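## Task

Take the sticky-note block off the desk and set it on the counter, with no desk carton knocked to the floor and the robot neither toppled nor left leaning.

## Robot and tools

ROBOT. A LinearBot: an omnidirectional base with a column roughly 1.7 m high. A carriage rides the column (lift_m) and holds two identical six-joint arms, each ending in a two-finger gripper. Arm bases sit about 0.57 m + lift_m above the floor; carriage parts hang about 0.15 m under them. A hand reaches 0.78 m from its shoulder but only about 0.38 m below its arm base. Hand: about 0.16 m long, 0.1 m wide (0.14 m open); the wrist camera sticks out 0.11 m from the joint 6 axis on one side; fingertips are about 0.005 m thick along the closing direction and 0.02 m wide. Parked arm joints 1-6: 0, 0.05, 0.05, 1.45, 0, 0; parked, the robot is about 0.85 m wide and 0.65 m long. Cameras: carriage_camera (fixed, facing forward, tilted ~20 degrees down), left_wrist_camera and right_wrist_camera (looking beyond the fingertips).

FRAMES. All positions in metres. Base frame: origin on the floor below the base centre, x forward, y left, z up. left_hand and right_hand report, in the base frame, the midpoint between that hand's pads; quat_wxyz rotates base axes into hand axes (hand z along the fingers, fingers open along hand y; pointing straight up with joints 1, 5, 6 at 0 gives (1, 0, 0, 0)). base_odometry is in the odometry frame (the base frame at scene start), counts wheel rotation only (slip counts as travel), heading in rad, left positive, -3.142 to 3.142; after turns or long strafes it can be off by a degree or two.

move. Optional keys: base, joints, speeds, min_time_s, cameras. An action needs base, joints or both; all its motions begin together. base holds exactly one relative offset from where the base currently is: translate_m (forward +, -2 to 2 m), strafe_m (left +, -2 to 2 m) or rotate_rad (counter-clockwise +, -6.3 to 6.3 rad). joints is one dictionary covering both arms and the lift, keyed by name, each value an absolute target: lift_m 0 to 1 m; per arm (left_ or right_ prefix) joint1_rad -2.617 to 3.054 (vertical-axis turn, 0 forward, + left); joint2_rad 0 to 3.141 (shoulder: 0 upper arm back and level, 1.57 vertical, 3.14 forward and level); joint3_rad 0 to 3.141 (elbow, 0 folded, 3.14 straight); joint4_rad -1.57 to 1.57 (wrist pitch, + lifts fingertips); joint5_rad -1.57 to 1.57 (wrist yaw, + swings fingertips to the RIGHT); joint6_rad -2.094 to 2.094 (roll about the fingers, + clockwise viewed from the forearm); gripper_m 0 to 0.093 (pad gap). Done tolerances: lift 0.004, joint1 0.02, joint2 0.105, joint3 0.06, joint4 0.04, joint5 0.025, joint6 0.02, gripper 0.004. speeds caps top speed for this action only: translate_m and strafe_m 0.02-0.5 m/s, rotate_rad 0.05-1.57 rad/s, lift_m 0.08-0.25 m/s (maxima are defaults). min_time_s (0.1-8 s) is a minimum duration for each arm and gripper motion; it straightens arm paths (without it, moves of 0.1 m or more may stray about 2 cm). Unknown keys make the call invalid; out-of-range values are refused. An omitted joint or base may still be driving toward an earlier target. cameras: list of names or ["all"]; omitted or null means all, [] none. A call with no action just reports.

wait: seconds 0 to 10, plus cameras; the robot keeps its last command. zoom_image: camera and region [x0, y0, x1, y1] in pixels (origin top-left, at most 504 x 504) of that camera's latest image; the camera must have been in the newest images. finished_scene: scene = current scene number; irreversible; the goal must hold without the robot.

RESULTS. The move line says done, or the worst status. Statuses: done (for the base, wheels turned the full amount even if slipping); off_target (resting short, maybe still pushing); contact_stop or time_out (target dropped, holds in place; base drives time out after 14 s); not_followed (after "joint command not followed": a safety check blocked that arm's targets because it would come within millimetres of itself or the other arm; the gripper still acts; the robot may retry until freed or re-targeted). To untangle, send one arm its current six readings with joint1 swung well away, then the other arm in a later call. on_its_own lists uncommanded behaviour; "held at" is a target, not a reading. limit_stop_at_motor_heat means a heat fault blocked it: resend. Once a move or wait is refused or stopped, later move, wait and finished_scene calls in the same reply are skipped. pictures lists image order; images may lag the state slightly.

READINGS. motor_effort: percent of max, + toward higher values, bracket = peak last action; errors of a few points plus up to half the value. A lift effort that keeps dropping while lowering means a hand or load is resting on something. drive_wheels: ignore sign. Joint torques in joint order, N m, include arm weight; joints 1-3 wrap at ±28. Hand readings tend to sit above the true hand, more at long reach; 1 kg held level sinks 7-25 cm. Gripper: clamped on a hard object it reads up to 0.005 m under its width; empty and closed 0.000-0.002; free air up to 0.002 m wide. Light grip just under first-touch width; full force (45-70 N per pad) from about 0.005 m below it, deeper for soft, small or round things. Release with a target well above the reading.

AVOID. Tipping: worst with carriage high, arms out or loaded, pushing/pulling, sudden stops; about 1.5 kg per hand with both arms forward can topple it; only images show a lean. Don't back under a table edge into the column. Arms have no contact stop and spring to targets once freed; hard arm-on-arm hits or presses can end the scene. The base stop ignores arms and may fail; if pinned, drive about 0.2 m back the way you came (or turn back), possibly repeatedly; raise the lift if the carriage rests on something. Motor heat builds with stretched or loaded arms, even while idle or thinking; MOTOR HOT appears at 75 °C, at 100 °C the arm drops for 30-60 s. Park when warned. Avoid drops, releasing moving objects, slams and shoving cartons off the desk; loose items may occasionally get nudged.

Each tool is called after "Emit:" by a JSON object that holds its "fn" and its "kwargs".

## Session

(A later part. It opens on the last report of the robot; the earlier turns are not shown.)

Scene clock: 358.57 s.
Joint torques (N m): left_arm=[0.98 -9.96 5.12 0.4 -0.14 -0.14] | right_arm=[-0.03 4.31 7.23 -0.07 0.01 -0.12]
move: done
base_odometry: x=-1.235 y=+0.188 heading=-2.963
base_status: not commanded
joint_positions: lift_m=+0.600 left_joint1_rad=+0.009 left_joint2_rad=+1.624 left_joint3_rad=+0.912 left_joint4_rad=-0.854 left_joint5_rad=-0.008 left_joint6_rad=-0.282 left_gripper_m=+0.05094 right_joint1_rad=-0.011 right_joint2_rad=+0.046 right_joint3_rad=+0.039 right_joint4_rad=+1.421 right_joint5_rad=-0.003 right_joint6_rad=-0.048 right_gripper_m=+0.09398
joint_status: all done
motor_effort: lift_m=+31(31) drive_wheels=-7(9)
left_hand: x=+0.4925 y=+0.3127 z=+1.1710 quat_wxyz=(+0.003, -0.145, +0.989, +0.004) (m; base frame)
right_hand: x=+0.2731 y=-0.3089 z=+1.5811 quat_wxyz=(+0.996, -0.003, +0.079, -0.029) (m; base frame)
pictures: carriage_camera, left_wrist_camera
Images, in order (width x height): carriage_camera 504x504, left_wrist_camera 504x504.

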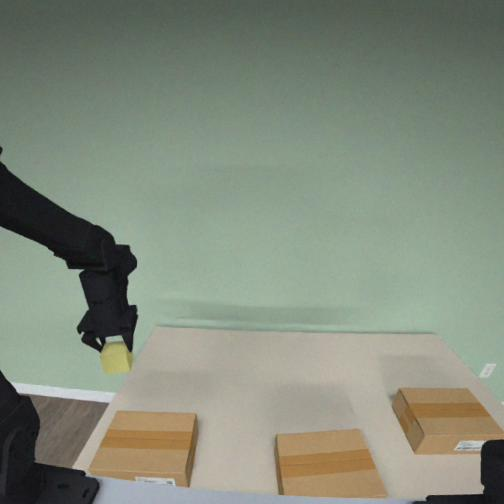

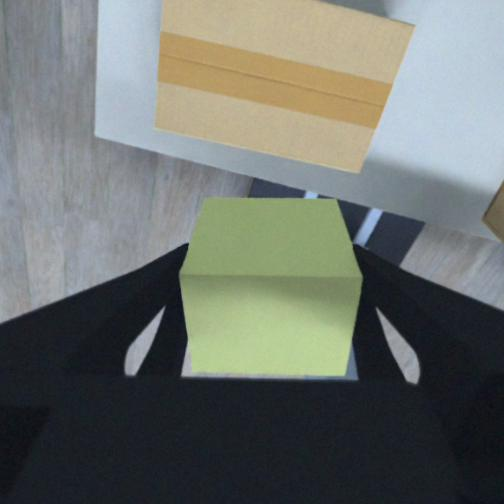

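Emit:
{"fn": "move", "kwargs": {"base": {"translate_m": -0.6}, "speeds": {"translate_m": 0.3}, "cameras": []}}

Emit:
{"fn": "move", "kwargs": {"base": {"rotate_rad": 2.963}, "speeds": {"rotate_rad": 0.8}, "cameras": ["carriage_camera"]}}

Emit:
{"fn": "move", "kwargs": {"base": {"translate_m": 1.5}, "speeds": {"translate_m": 0.35}, "cameras": ["carriage_camera", "left_wrist_camera"]}}

Scene clock: 369.83 s.
Joint torques (N m): left_arm=[0.79 -9.72 5.12 0.47 -0.16 -0.15] | right_arm=[-0.06 4.3 7.25 -0.04 0.01 -0.12]
move: done
base_odometry: x=-0.644 y=+0.295 heading=-2.963
base_status: done
joint_positions: lift_m=+0.600 left_joint1_rad=+0.012 left_joint2_rad=+1.621 left_joint3_rad=+0.912 left_joint4_rad=-0.862 left_joint5_rad=-0.007 left_joint6_rad=-0.282 left_gripper_m=+0.05094 right_joint1_rad=-0.011 right_joint2_rad=+0.046 right_joint3_rad=+0.039 right_joint4_rad=+1.419 right_joint5_rad=-0.003 right_joint6_rad=-0.048 right_gripper_m=+0.09398
joint_status: not commanded
motor_effort: lift_m=+31(31) drive_wheels=-2(14)
left_hand: x=+0.4908 y=+0.3134 z=+1.1716 quat_wxyz=(+0.000, -0.147, +0.989, +0.004) (m; base frame)
right_hand: x=+0.2735 y=-0.3089 z=+1.5811 quat_wxyz=(+0.996, -0.003, +0.080, -0.029) (m; base frame)
pictures: none
No camera images: "cameras" was empty.

Scene clock: 374.90 s.
Joint torques (N m): left_arm=[0.72 -9.69 5.15 0.5 -0.15 -0.14] | right_arm=[0.01 4.26 7.25 -0.02 0.02 -0.13]
move: done
base_odometry: x=-0.644 y=+0.295 heading=+0.000
base_status: done
joint_positions: lift_m=+0.600 left_joint1_rad=+0.014 left_joint2_rad=+1.621 left_joint3_rad=+0.912 left_joint4_rad=-0.863 left_joint5_rad=-0.008 left_joint6_rad=-0.282 left_gripper_m=+0.05092 right_joint1_rad=-0.011 right_joint2_rad=+0.046 right_joint3_rad=+0.039 right_joint4_rad=+1.419 right_joint5_rad=-0.003 right_joint6_rad=-0.048 right_gripper_m=+0.09399
joint_status: not commanded
motor_effort: lift_m=+31(31) drive_wheels=+8(17)
left_hand: x=+0.4904 y=+0.3139 z=+1.1716 quat_wxyz=(-0.001, -0.147, +0.989, +0.004) (m; base frame)
right_hand: x=+0.2736 y=-0.3089 z=+1.5810 quat_wxyz=(+0.996, -0.003, +0.080, -0.029) (m; base frame)
pictures: carriage_camera
Images, in order (width x height): carriage_camera 504x504.

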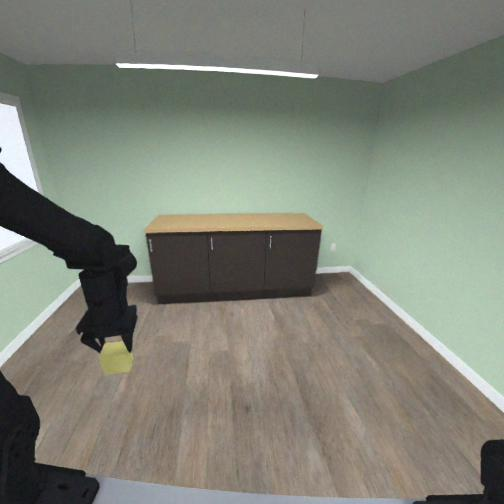

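Scene clock: 381.00 s.
Joint torques (N m): left_arm=[0.62 -9.7 5.12 0.51 -0.16 -0.15] | right_arm=[-0.02 4.26 7.23 -0.05 0.01 -0.11]
move: done
base_odometry: x=+0.856 y=+0.297 heading=+0.001
base_status: done
joint_positions: lift_m=+0.600 left_joint1_rad=+0.014 left_joint2_rad=+1.621 left_joint3_rad=+0.912 left_joint4_rad=-0.867 left_joint5_rad=-0.008 left_joint6_rad=-0.282 left_gripper_m=+0.05092 right_joint1_rad=-0.011 right_joint2_rad=+0.046 right_joint3_rad=+0.039 right_joint4_rad=+1.420 right_joint5_rad=-0.003 right_joint6_rad=-0.048 right_gripper_m=+0.09399
joint_status: not commanded
motor_effort: lift_m=+31(31) drive_wheels=-9(22)
left_hand: x=+0.4897 y=+0.3139 z=+1.1716 quat_wxyz=(-0.002, -0.147, +0.989, +0.004) (m; base frame)
right_hand: x=+0.2733 y=-0.3089 z=+1.5811 quat_wxyz=(+0.996, -0.003, +0.079, -0.029) (m; base frame)
pictures: carriage_camera, left_wrist_camera
Images, in order (width x height): carriage_camera 504x504, left_wrist_camera 504x504.

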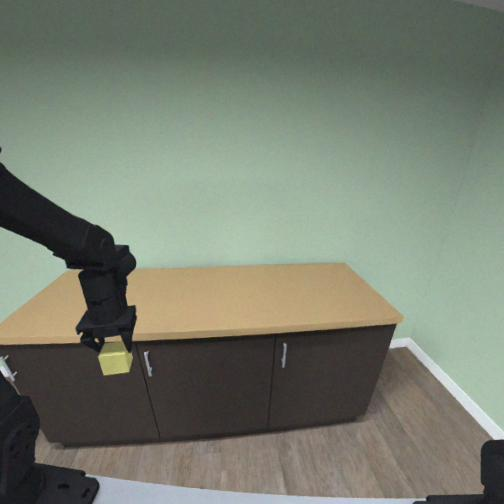

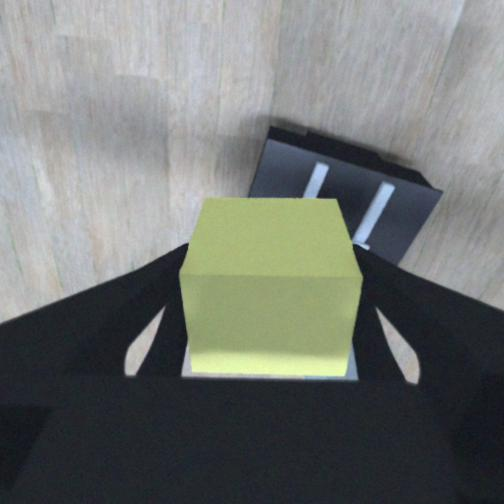

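Emit:
{"fn": "move", "kwargs": {"base": {"rotate_rad": -0.04}, "cameras": []}}

Emit:
{"fn": "move", "kwargs": {"base": {"translate_m": 0.28}, "speeds": {"translate_m": 0.2}, "cameras": ["carriage_camera", "left_wrist_camera"]}}

Scene clock: 397.87 s.
Joint torques (N m): left_arm=[0.55 -9.55 5.16 0.52 -0.15 -0.13] | right_arm=[-0.01 4.29 7.24 -0.05 0.01 -0.12]
move: done
base_odometry: x=+0.856 y=+0.297 heading=-0.038
base_status: done
joint_positions: lift_m=+0.600 left_joint1_rad=+0.013 left_joint2_rad=+1.620 left_joint3_rad=+0.911 left_joint4_rad=-0.867 left_joint5_rad=-0.008 left_joint6_rad=-0.282 left_gripper_m=+0.05092 right_joint1_rad=-0.011 right_joint2_rad=+0.046 right_joint3_rad=+0.039 right_joint4_rad=+1.420 right_joint5_rad=-0.003 right_joint6_rad=-0.048 right_gripper_m=+0.09399
joint_status: not commanded
motor_effort: lift_m=+31(31) drive_wheels=-10(12)
left_hand: x=+0.4895 y=+0.3138 z=+1.1717 quat_wxyz=(-0.002, -0.147, +0.989, +0.004) (m; base frame)
right_hand: x=+0.2733 y=-0.3089 z=+1.5811 quat_wxyz=(+0.996, -0.003, +0.079, -0.029) (m; base frame)
pictures: none
No camera images: "cameras" was empty.

Scene clock: 400.67 s.
Joint torques (N m): left_arm=[0.72 -9.33 5.09 0.53 -0.16 -0.14] | right_arm=[-0.01 4.29 7.3 -0.05 0.01 -0.12]
move: done
base_odometry: x=+1.136 y=+0.286 heading=-0.039
base_status: done
joint_positions: lift_m=+0.600 left_joint1_rad=+0.013 left_joint2_rad=+1.619 left_joint3_rad=+0.911 left_joint4_rad=-0.869 left_joint5_rad=-0.008 left_joint6_rad=-0.282 left_gripper_m=+0.05092 right_joint1_rad=-0.011 right_joint2_rad=+0.046 right_joint3_rad=+0.039 right_joint4_rad=+1.420 right_joint5_rad=-0.003 right_joint6_rad=-0.048 right_gripper_m=+0.09399
joint_status: not commanded
motor_effort: lift_m=+31(31) drive_wheels=-11(18)
left_hand: x=+0.4892 y=+0.3137 z=+1.1721 quat_wxyz=(-0.002, -0.147, +0.989, +0.004) (m; base frame)
right_hand: x=+0.2733 y=-0.3089 z=+1.5811 quat_wxyz=(+0.996, -0.003, +0.079, -0.029) (m; base frame)
pictures: carriage_camera, left_wrist_camera
Images, in order (width x height): carriage_camera 504x504, left_wrist_camera 504x504.

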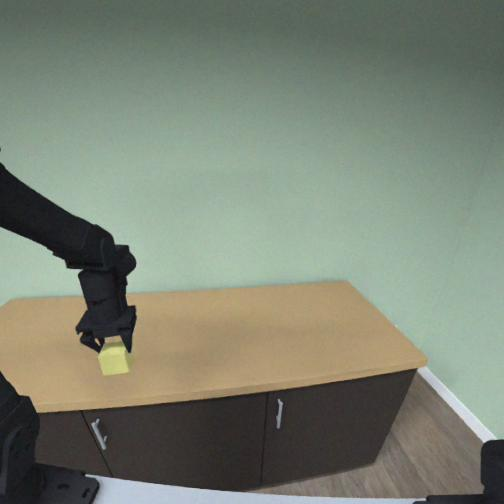

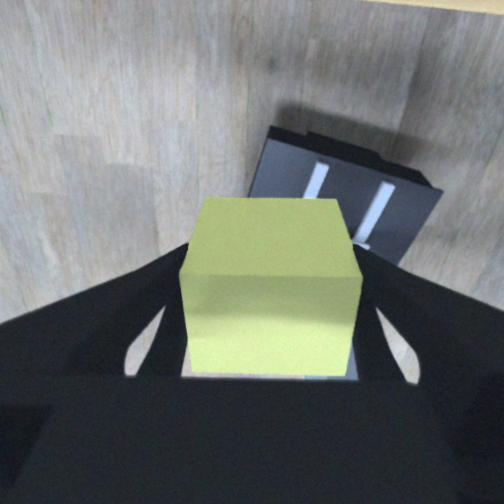

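Emit:
{"fn": "move", "kwargs": {"base": {"rotate_rad": 0.13}, "cameras": ["carriage_camera", "left_wrist_camera"]}}

Scene clock: 413.23 s.
Joint torques (N m): left_arm=[0.62 -9.4 5.11 0.53 -0.15 -0.14] | right_arm=[-0.03 4.29 7.2 -0.04 0.01 -0.11]
move: done
base_odometry: x=+1.136 y=+0.286 heading=+0.090
base_status: done
joint_positions: lift_m=+0.600 left_joint1_rad=+0.014 left_joint2_rad=+1.619 left_joint3_rad=+0.911 left_joint4_rad=-0.867 left_joint5_rad=-0.008 left_joint6_rad=-0.282 left_gripper_m=+0.05092 right_joint1_rad=-0.011 right_joint2_rad=+0.046 right_joint3_rad=+0.039 right_joint4_rad=+1.420 right_joint5_rad=-0.003 right_joint6_rad=-0.048 right_gripper_m=+0.09399
joint_status: not commanded
motor_effort: lift_m=+31(31) drive_wheels=+6(13)
left_hand: x=+0.4896 y=+0.3140 z=+1.1721 quat_wxyz=(-0.001, -0.148, +0.989, +0.004) (m; base frame)
right_hand: x=+0.2733 y=-0.3089 z=+1.5811 quat_wxyz=(+0.996, -0.003, +0.079, -0.029) (m; base frame)
pictures: carriage_camera, left_wrist_camera
Images, in order (width x height): carriage_camera 504x504, left_wrist_camera 504x504.

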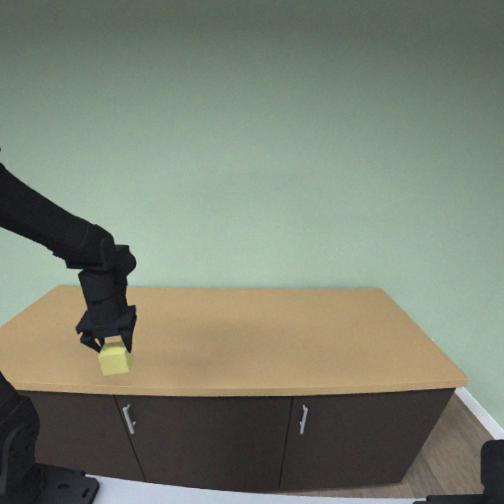

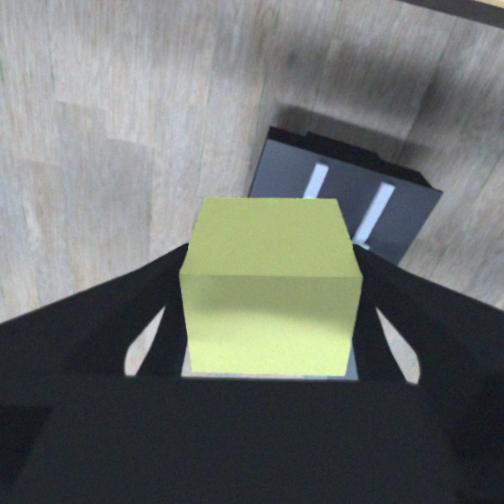

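Emit:
{"fn": "move", "kwargs": {"base": {"translate_m": 0.2}, "speeds": {"translate_m": 0.15}, "cameras": ["carriage_camera", "left_wrist_camera"]}}

Scene clock: 420.93 s.
Joint torques (N m): left_arm=[0.58 -9.42 5.12 0.54 -0.14 -0.14] | right_arm=[-0.02 4.3 7.23 -0.06 0 -0.12]
move: done
base_odometry: x=+1.335 y=+0.304 heading=+0.091
base_status: done
joint_positions: lift_m=+0.600 left_joint1_rad=+0.014 left_joint2_rad=+1.619 left_joint3_rad=+0.911 left_joint4_rad=-0.868 left_joint5_rad=-0.008 left_joint6_rad=-0.282 left_gripper_m=+0.05092 right_joint1_rad=-0.011 right_joint2_rad=+0.046 right_joint3_rad=+0.039 right_joint4_rad=+1.421 right_joint5_rad=-0.003 right_joint6_rad=-0.048 right_gripper_m=+0.09399
joint_status: not commanded
motor_effort: lift_m=+31(31) drive_wheels=-13(17)
left_hand: x=+0.4895 y=+0.3140 z=+1.1721 quat_wxyz=(-0.002, -0.148, +0.989, +0.004) (m; base frame)
right_hand: x=+0.2731 y=-0.3089 z=+1.5811 quat_wxyz=(+0.996, -0.003, +0.079, -0.029) (m; base frame)
pictures: carriage_camera, left_wrist_camera
Images, in order (width x height): carriage_camera 504x504, left_wrist_camera 504x504.

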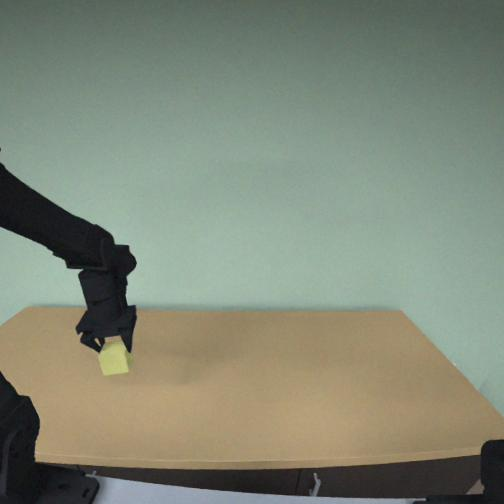

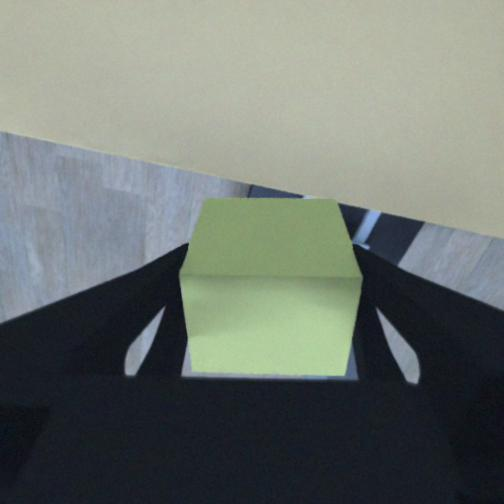

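Emit:
{"fn": "move", "kwargs": {"joints": {"lift_m": 0.8}, "cameras": []}}

Emit:
{"fn": "move", "kwargs": {"joints": {"left_joint2_rad": 2.69, "left_joint3_rad": 1.49, "left_joint4_rad": -0.365}, "min_time_s": 3, "cameras": ["carriage_camera", "left_wrist_camera"]}}

Scene clock: 429.97 s.
Joint torques (N m): left_arm=[0.58 -8.77 5.75 0.53 -0.14 -0.15] | right_arm=[-0.03 4.31 7.21 -0.06 0.01 -0.12]
move: done
base_odometry: x=+1.335 y=+0.304 heading=+0.091
base_status: not commanded
joint_positions: lift_m=+0.800 left_joint1_rad=+0.014 left_joint2_rad=+1.613 left_joint3_rad=+0.905 left_joint4_rad=-0.867 left_joint5_rad=-0.008 left_joint6_rad=-0.282 left_gripper_m=+0.05092 right_joint1_rad=-0.011 right_joint2_rad=+0.046 right_joint3_rad=+0.039 right_joint4_rad=+1.421 right_joint5_rad=-0.003 right_joint6_rad=-0.048 right_gripper_m=+0.09399
joint_status: all done
motor_effort: lift_m=+31(38) drive_wheels=-11(12)
left_hand: x=+0.4881 y=+0.3140 z=+1.3721 quat_wxyz=(-0.001, -0.148, +0.989, +0.004) (m; base frame)
right_hand: x=+0.2731 y=-0.3089 z=+1.7811 quat_wxyz=(+0.996, -0.003, +0.079, -0.029) (m; base frame)
pictures: none
No camera images: "cameras" was empty.

Scene clock: 433.27 s.
Joint torques (N m): left_arm=[0.59 -13.11 6.01 0.7 -0.15 -0.14] | right_arm=[-0.03 4.3 7.25 -0.06 0 -0.11]
move: done
base_odometry: x=+1.335 y=+0.304 heading=+0.091
base_status: not commanded
joint_positions: lift_m=+0.800 left_joint1_rad=+0.014 left_joint2_rad=+2.673 left_joint3_rad=+1.473 left_joint4_rad=-0.376 left_joint5_rad=-0.008 left_joint6_rad=-0.282 left_gripper_m=+0.05092 right_joint1_rad=-0.011 right_joint2_rad=+0.046 right_joint3_rad=+0.039 right_joint4_rad=+1.421 right_joint5_rad=-0.003 right_joint6_rad=-0.048 right_gripper_m=+0.09399
joint_status: all done
motor_effort: lift_m=+31(31) drive_wheels=+9(13)
left_hand: x=+0.6317 y=+0.3160 z=+1.1348 quat_wxyz=(-0.002, -0.148, +0.989, +0.004) (m; base frame)
right_hand: x=+0.2731 y=-0.3089 z=+1.7811 quat_wxyz=(+0.996, -0.003, +0.079, -0.029) (m; base frame)
pictures: carriage_camera, left_wrist_camera
Images, in order (width x height): carriage_camera 504x504, left_wrist_camera 504x504.

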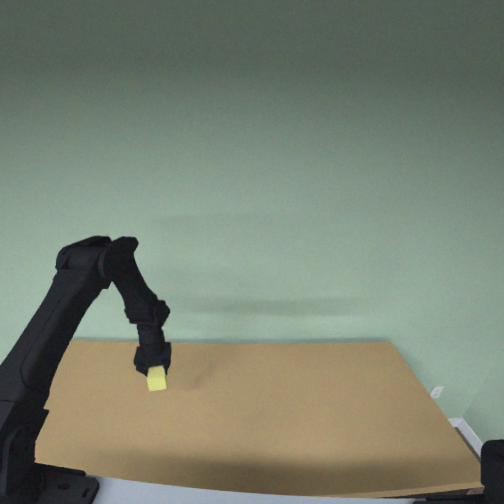

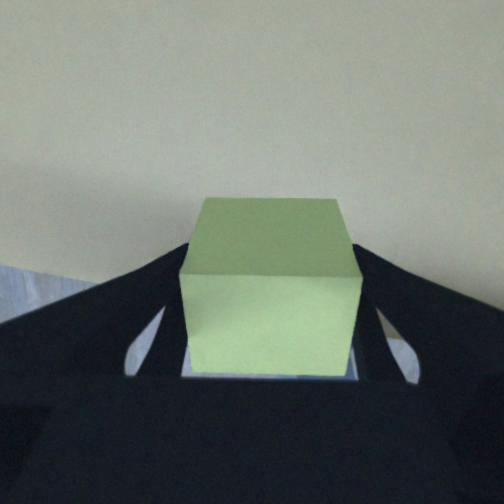

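Emit:
{"fn": "move", "kwargs": {"joints": {"lift_m": 0.67}, "speeds": {"lift_m": 0.1}, "cameras": ["carriage_camera", "left_wrist_camera"]}}

Emit:
{"fn": "zoom_image", "kwargs": {"camera": "carriage_camera", "region": [60, 300, 260, 500]}}

Scene clock: 442.90 s.
Joint torques (N m): left_arm=[0.49 -14.05 5.59 0.61 -0.16 -0.13] | right_arm=[-0.03 4.3 7.27 -0.06 0 -0.12]
move: done
base_odometry: x=+1.335 y=+0.304 heading=+0.091
base_status: not commanded
joint_positions: lift_m=+0.670 left_joint1_rad=+0.014 left_joint2_rad=+2.681 left_joint3_rad=+1.477 left_joint4_rad=-0.369 left_joint5_rad=-0.008 left_joint6_rad=-0.282 left_gripper_m=+0.05092 right_joint1_rad=-0.011 right_joint2_rad=+0.046 right_joint3_rad=+0.039 right_joint4_rad=+1.421 right_joint5_rad=-0.003 right_joint6_rad=-0.048 right_gripper_m=+0.09399
joint_status: all done
motor_effort: lift_m=+28(28) drive_wheels=-10(12)
left_hand: x=+0.6324 y=+0.3160 z=+1.0023 quat_wxyz=(-0.001, -0.148, +0.989, +0.004) (m; base frame)
right_hand: x=+0.2731 y=-0.3089 z=+1.6514 quat_wxyz=(+0.996, -0.003, +0.079, -0.029) (m; base frame)
pictures: carriage_camera, left_wrist_camera
Images, in order (width x height): carriage_camera 504x504, left_wrist_camera 504x504.

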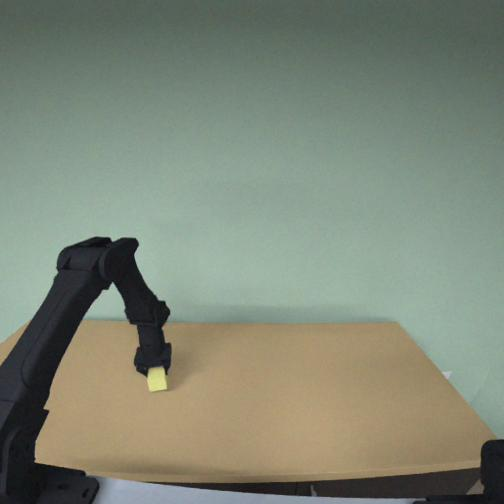

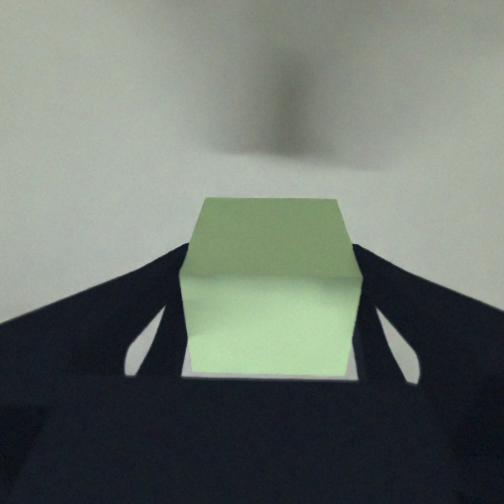

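Scaled by 2.520 from the camera's 504x504 image, which has a finer 720x720 frame.

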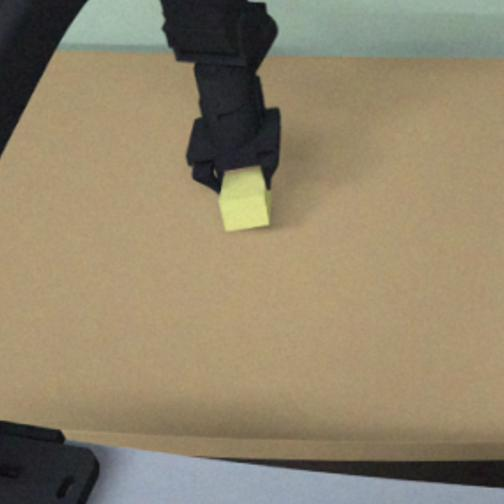

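Emit:
{"fn": "move", "kwargs": {"joints": {"lift_m": 0.625}, "speeds": {"lift_m": 0.08}, "cameras": ["carriage_camera", "left_wrist_camera"]}}

Emit:
{"fn": "zoom_image", "kwargs": {"camera": "left_wrist_camera", "region": [150, 50, 400, 300]}}

Scene clock: 447.13 s.
Joint torques (N m): left_arm=[0.58 -14.24 5.16 0.61 -0.14 -0.14] | right_arm=[-0.03 4.3 7.21 -0.07 0 -0.12]
move: done
base_odometry: x=+1.335 y=+0.304 heading=+0.091
base_status: not commanded
joint_positions: lift_m=+0.625 left_joint1_rad=+0.014 left_joint2_rad=+2.684 left_joint3_rad=+1.479 left_joint4_rad=-0.367 left_joint5_rad=-0.008 left_joint6_rad=-0.282 left_gripper_m=+0.05092 right_joint1_rad=-0.011 right_joint2_rad=+0.046 right_joint3_rad=+0.039 right_joint4_rad=+1.421 right_joint5_rad=-0.003 right_joint6_rad=-0.048 right_gripper_m=+0.09399
joint_status: all done
motor_effort: lift_m=+27(29) drive_wheels=+9(11)
left_hand: x=+0.6329 y=+0.3160 z=+0.9566 quat_wxyz=(+0.000, -0.148, +0.989, +0.004) (m; base frame)
right_hand: x=+0.2731 y=-0.3089 z=+1.6064 quat_wxyz=(+0.996, -0.003, +0.079, -0.029) (m; base frame)
pictures: carriage_camera, left_wrist_camera
Images, in order (width x height): carriage_camera 504x504, left_wrist_camera 504x504.

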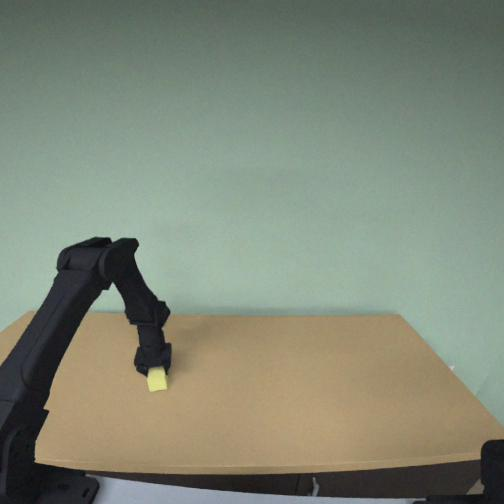

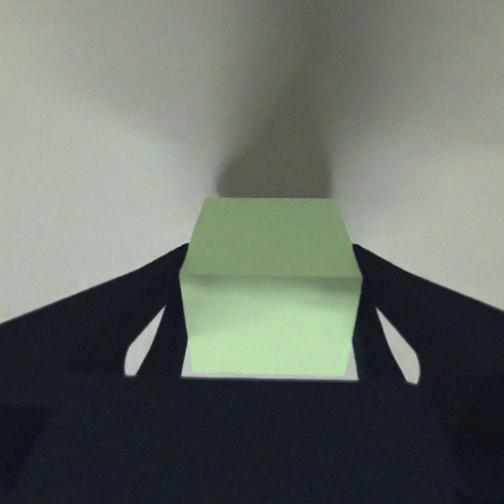

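Scaled by 2.016 from the camera's 504x504 image, which has a finer 720x720 frame.

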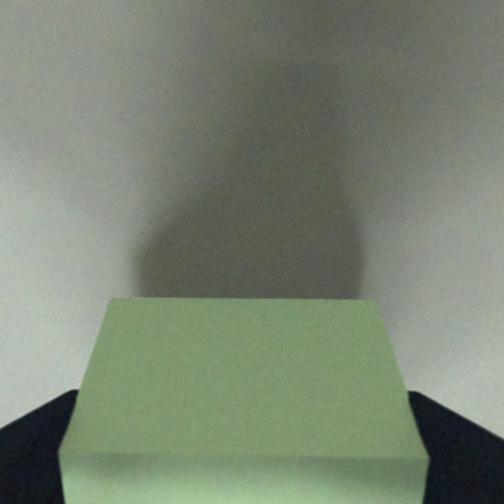

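Emit:
{"fn": "move", "kwargs": {"joints": {"lift_m": 0.608}, "speeds": {"lift_m": 0.08}, "cameras": ["left_wrist_camera"]}}

Emit:
{"fn": "zoom_image", "kwargs": {"camera": "left_wrist_camera", "region": [150, 50, 400, 300]}}

Scene clock: 451.93 s.
Joint torques (N m): left_arm=[0.61 -12.63 4.82 0.87 -0.14 -0.14] | right_arm=[-0.02 4.25 7.25 -0.05 0.02 -0.12]
move: done
base_odometry: x=+1.335 y=+0.304 heading=+0.091
base_status: not commanded
joint_positions: lift_m=+0.608 left_joint1_rad=+0.014 left_joint2_rad=+2.668 left_joint3_rad=+1.485 left_joint4_rad=-0.391 left_joint5_rad=-0.008 left_joint6_rad=-0.282 left_gripper_m=+0.05092 right_joint1_rad=-0.011 right_joint2_rad=+0.046 right_joint3_rad=+0.039 right_joint4_rad=+1.421 right_joint5_rad=-0.003 right_joint6_rad=-0.048 right_gripper_m=+0.09399
joint_status: all done
motor_effort: lift_m=+25(26) drive_wheels=+7(12)
left_hand: x=+0.6354 y=+0.3159 z=+0.9470 quat_wxyz=(-0.001, -0.148, +0.989, +0.004) (m; base frame)
right_hand: x=+0.2731 y=-0.3089 z=+1.5896 quat_wxyz=(+0.996, -0.003, +0.079, -0.029) (m; base frame)
pictures: left_wrist_camera
Images, in order (width x height): left_wrist_camera 504x504.

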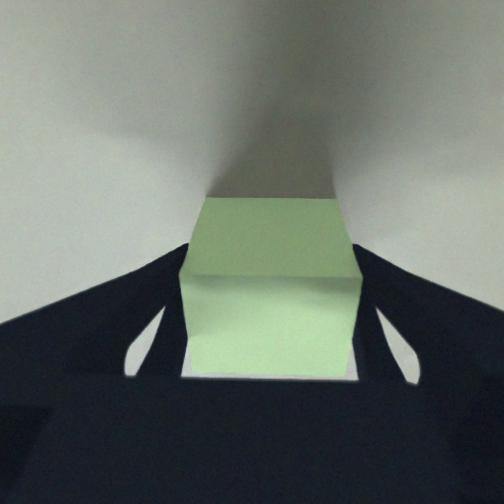

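Scaled by 2.016 from the camera's 504x504 image, which has a finer 720x720 frame.

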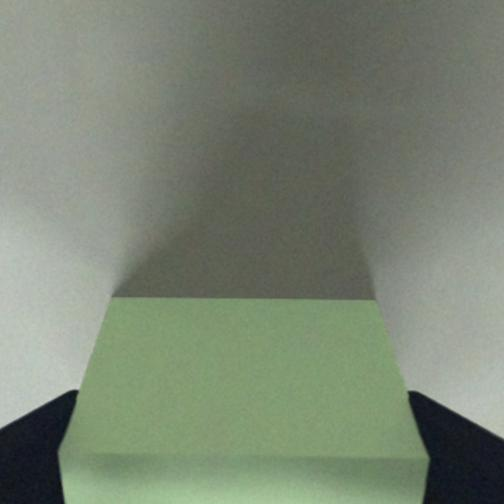

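Emit:
{"fn": "move", "kwargs": {"joints": {"lift_m": 0.614}, "speeds": {"lift_m": 0.08}, "cameras": []}}

Emit:
{"fn": "move", "kwargs": {"joints": {"left_gripper_m": 0.09}, "min_time_s": 2, "cameras": ["left_wrist_camera"]}}

Scene clock: 458.27 s.
Joint torques (N m): left_arm=[0.7 -13.19 4.74 0.7 -0.14 -0.14] | right_arm=[-0.02 4.33 7.25 -0.07 0 -0.12]
move: done
base_odometry: x=+1.335 y=+0.304 heading=+0.091
base_status: not commanded
joint_positions: lift_m=+0.614 left_joint1_rad=+0.014 left_joint2_rad=+2.673 left_joint3_rad=+1.485 left_joint4_rad=-0.375 left_joint5_rad=-0.008 left_joint6_rad=-0.282 left_gripper_m=+0.05092 right_joint1_rad=-0.011 right_joint2_rad=+0.046 right_joint3_rad=+0.039 right_joint4_rad=+1.421 right_joint5_rad=-0.003 right_joint6_rad=-0.048 right_gripper_m=+0.09399
joint_status: all done
motor_effort: lift_m=+31(36) drive_wheels=+6(11)
left_hand: x=+0.6375 y=+0.3160 z=+0.9504 quat_wxyz=(+0.004, -0.148, +0.989, +0.003) (m; base frame)
right_hand: x=+0.2731 y=-0.3089 z=+1.5951 quat_wxyz=(+0.996, -0.003, +0.079, -0.029) (m; base frame)
pictures: none
No camera images: "cameras" was empty.

Scene clock: 460.57 s.
Joint torques (N m): left_arm=[0.58 -13.26 4.82 0.71 -0.16 -0.13] | right_arm=[-0.05 4.3 7.24 -0.06 0.01 -0.11]
move: done
base_odometry: x=+1.335 y=+0.304 heading=+0.091
base_status: not commanded
joint_positions: lift_m=+0.614 left_joint1_rad=+0.014 left_joint2_rad=+2.673 left_joint3_rad=+1.485 left_joint4_rad=-0.375 left_joint5_rad=-0.007 left_joint6_rad=-0.282 left_gripper_m=+0.08994 right_joint1_rad=-0.011 right_joint2_rad=+0.046 right_joint3_rad=+0.039 right_joint4_rad=+1.421 right_joint5_rad=-0.003 right_joint6_rad=-0.048 right_gripper_m=+0.09399
joint_status: all done
motor_effort: lift_m=+32(32) drive_wheels=+9(9)
left_hand: x=+0.6375 y=+0.3159 z=+0.9504 quat_wxyz=(+0.005, -0.148, +0.989, +0.003) (m; base frame)
right_hand: x=+0.2731 y=-0.3089 z=+1.5951 quat_wxyz=(+0.996, -0.003, +0.079, -0.029) (m; base frame)
pictures: left_wrist_camera
Images, in order (width x height): left_wrist_camera 504x504.

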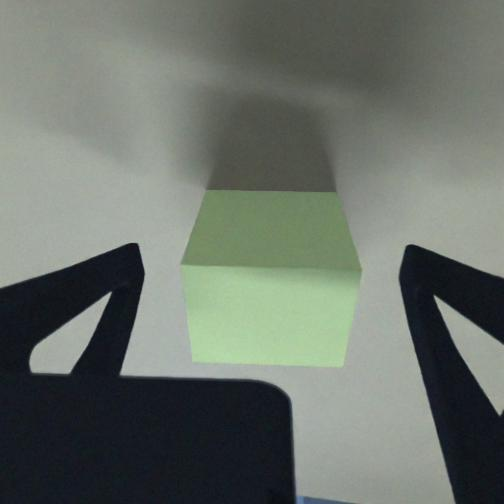

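Emit:
{"fn": "move", "kwargs": {"joints": {"lift_m": 0.75}, "cameras": ["left_wrist_camera"]}}

Emit:
{"fn": "move", "kwargs": {"joints": {"left_joint1_rad": 0, "left_joint2_rad": 0.05, "left_joint3_rad": 0.05, "left_joint4_rad": 1.45, "left_joint6_rad": 0}, "min_time_s": 3, "cameras": ["carriage_camera", "left_wrist_camera"]}}

Scene clock: 466.77 s.
Joint torques (N m): left_arm=[0.58 -14.28 4.68 0.6 -0.16 -0.13] | right_arm=[-0.03 4.29 7.23 -0.06 0.01 -0.11]
move: done
base_odometry: x=+1.335 y=+0.304 heading=+0.091
base_status: not commanded
joint_positions: lift_m=+0.750 left_joint1_rad=+0.014 left_joint2_rad=+2.683 left_joint3_rad=+1.485 left_joint4_rad=-0.368 left_joint5_rad=-0.007 left_joint6_rad=-0.282 left_gripper_m=+0.08994 right_joint1_rad=-0.011 right_joint2_rad=+0.046 right_joint3_rad=+0.039 right_joint4_rad=+1.421 right_joint5_rad=-0.003 right_joint6_rad=-0.048 right_gripper_m=+0.09399
joint_status: all done
motor_effort: lift_m=+30(37) drive_wheels=+7(12)
left_hand: x=+0.6357 y=+0.3159 z=+1.0826 quat_wxyz=(+0.003, -0.148, +0.989, +0.003) (m; base frame)
right_hand: x=+0.2731 y=-0.3089 z=+1.7312 quat_wxyz=(+0.996, -0.003, +0.079, -0.029) (m; base frame)
pictures: left_wrist_camera
Images, in order (width x height): left_wrist_camera 504x504.

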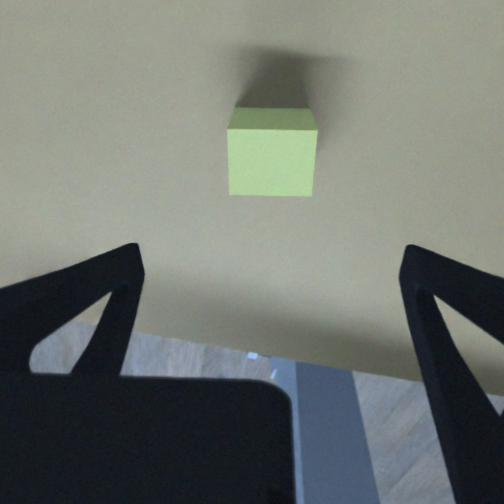

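Scene clock: 470.10 s.
Joint torques (N m): left_arm=[0.17 3.34 4.64 -0.02 -0.11 0.06] | right_arm=[-0.05 4.3 7.24 -0.05 0.01 -0.12]
move: done
base_odometry: x=+1.335 y=+0.304 heading=+0.091
base_status: not commanded
joint_positions: lift_m=+0.750 left_joint1_rad=+0.006 left_joint2_rad=+0.060 left_joint3_rad=+0.063 left_joint4_rad=+1.435 left_joint5_rad=-0.007 left_joint6_rad=-0.009 left_gripper_m=+0.08994 right_joint1_rad=-0.011 right_joint2_rad=+0.046 right_joint3_rad=+0.039 right_joint4_rad=+1.421 right_joint5_rad=-0.003 right_joint6_rad=-0.048 right_gripper_m=+0.09399
joint_status: all done
motor_effort: lift_m=+30(31) drive_wheels=+7(12)
left_hand: x=+0.2664 y=+0.3104 z=+1.7383 quat_wxyz=(+0.998, -0.004, +0.066, -0.002) (m; base frame)
right_hand: x=+0.2731 y=-0.3089 z=+1.7312 quat_wxyz=(+0.996, -0.003, +0.079, -0.029) (m; base frame)
pictures: carriage_camera, left_wrist_camera
Images, in order (width x height): carriage_camera 504x504, left_wrist_camera 504x504.

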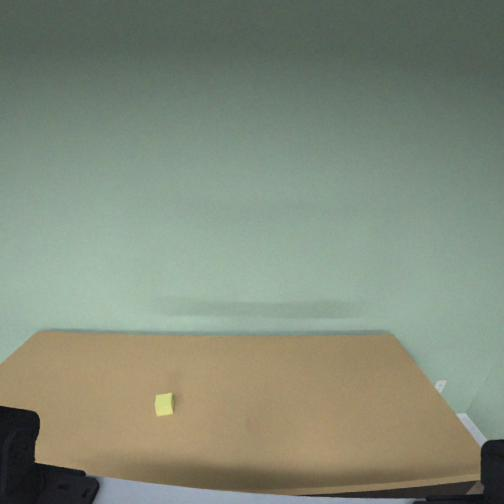

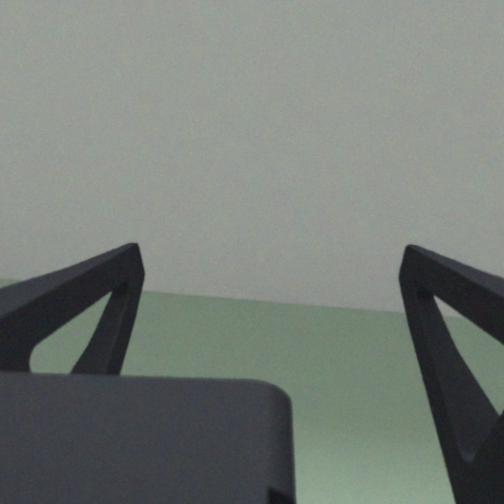

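Emit:
{"fn": "finished_scene", "kwargs": {"scene": 1}}

The scene is finished: the task was done.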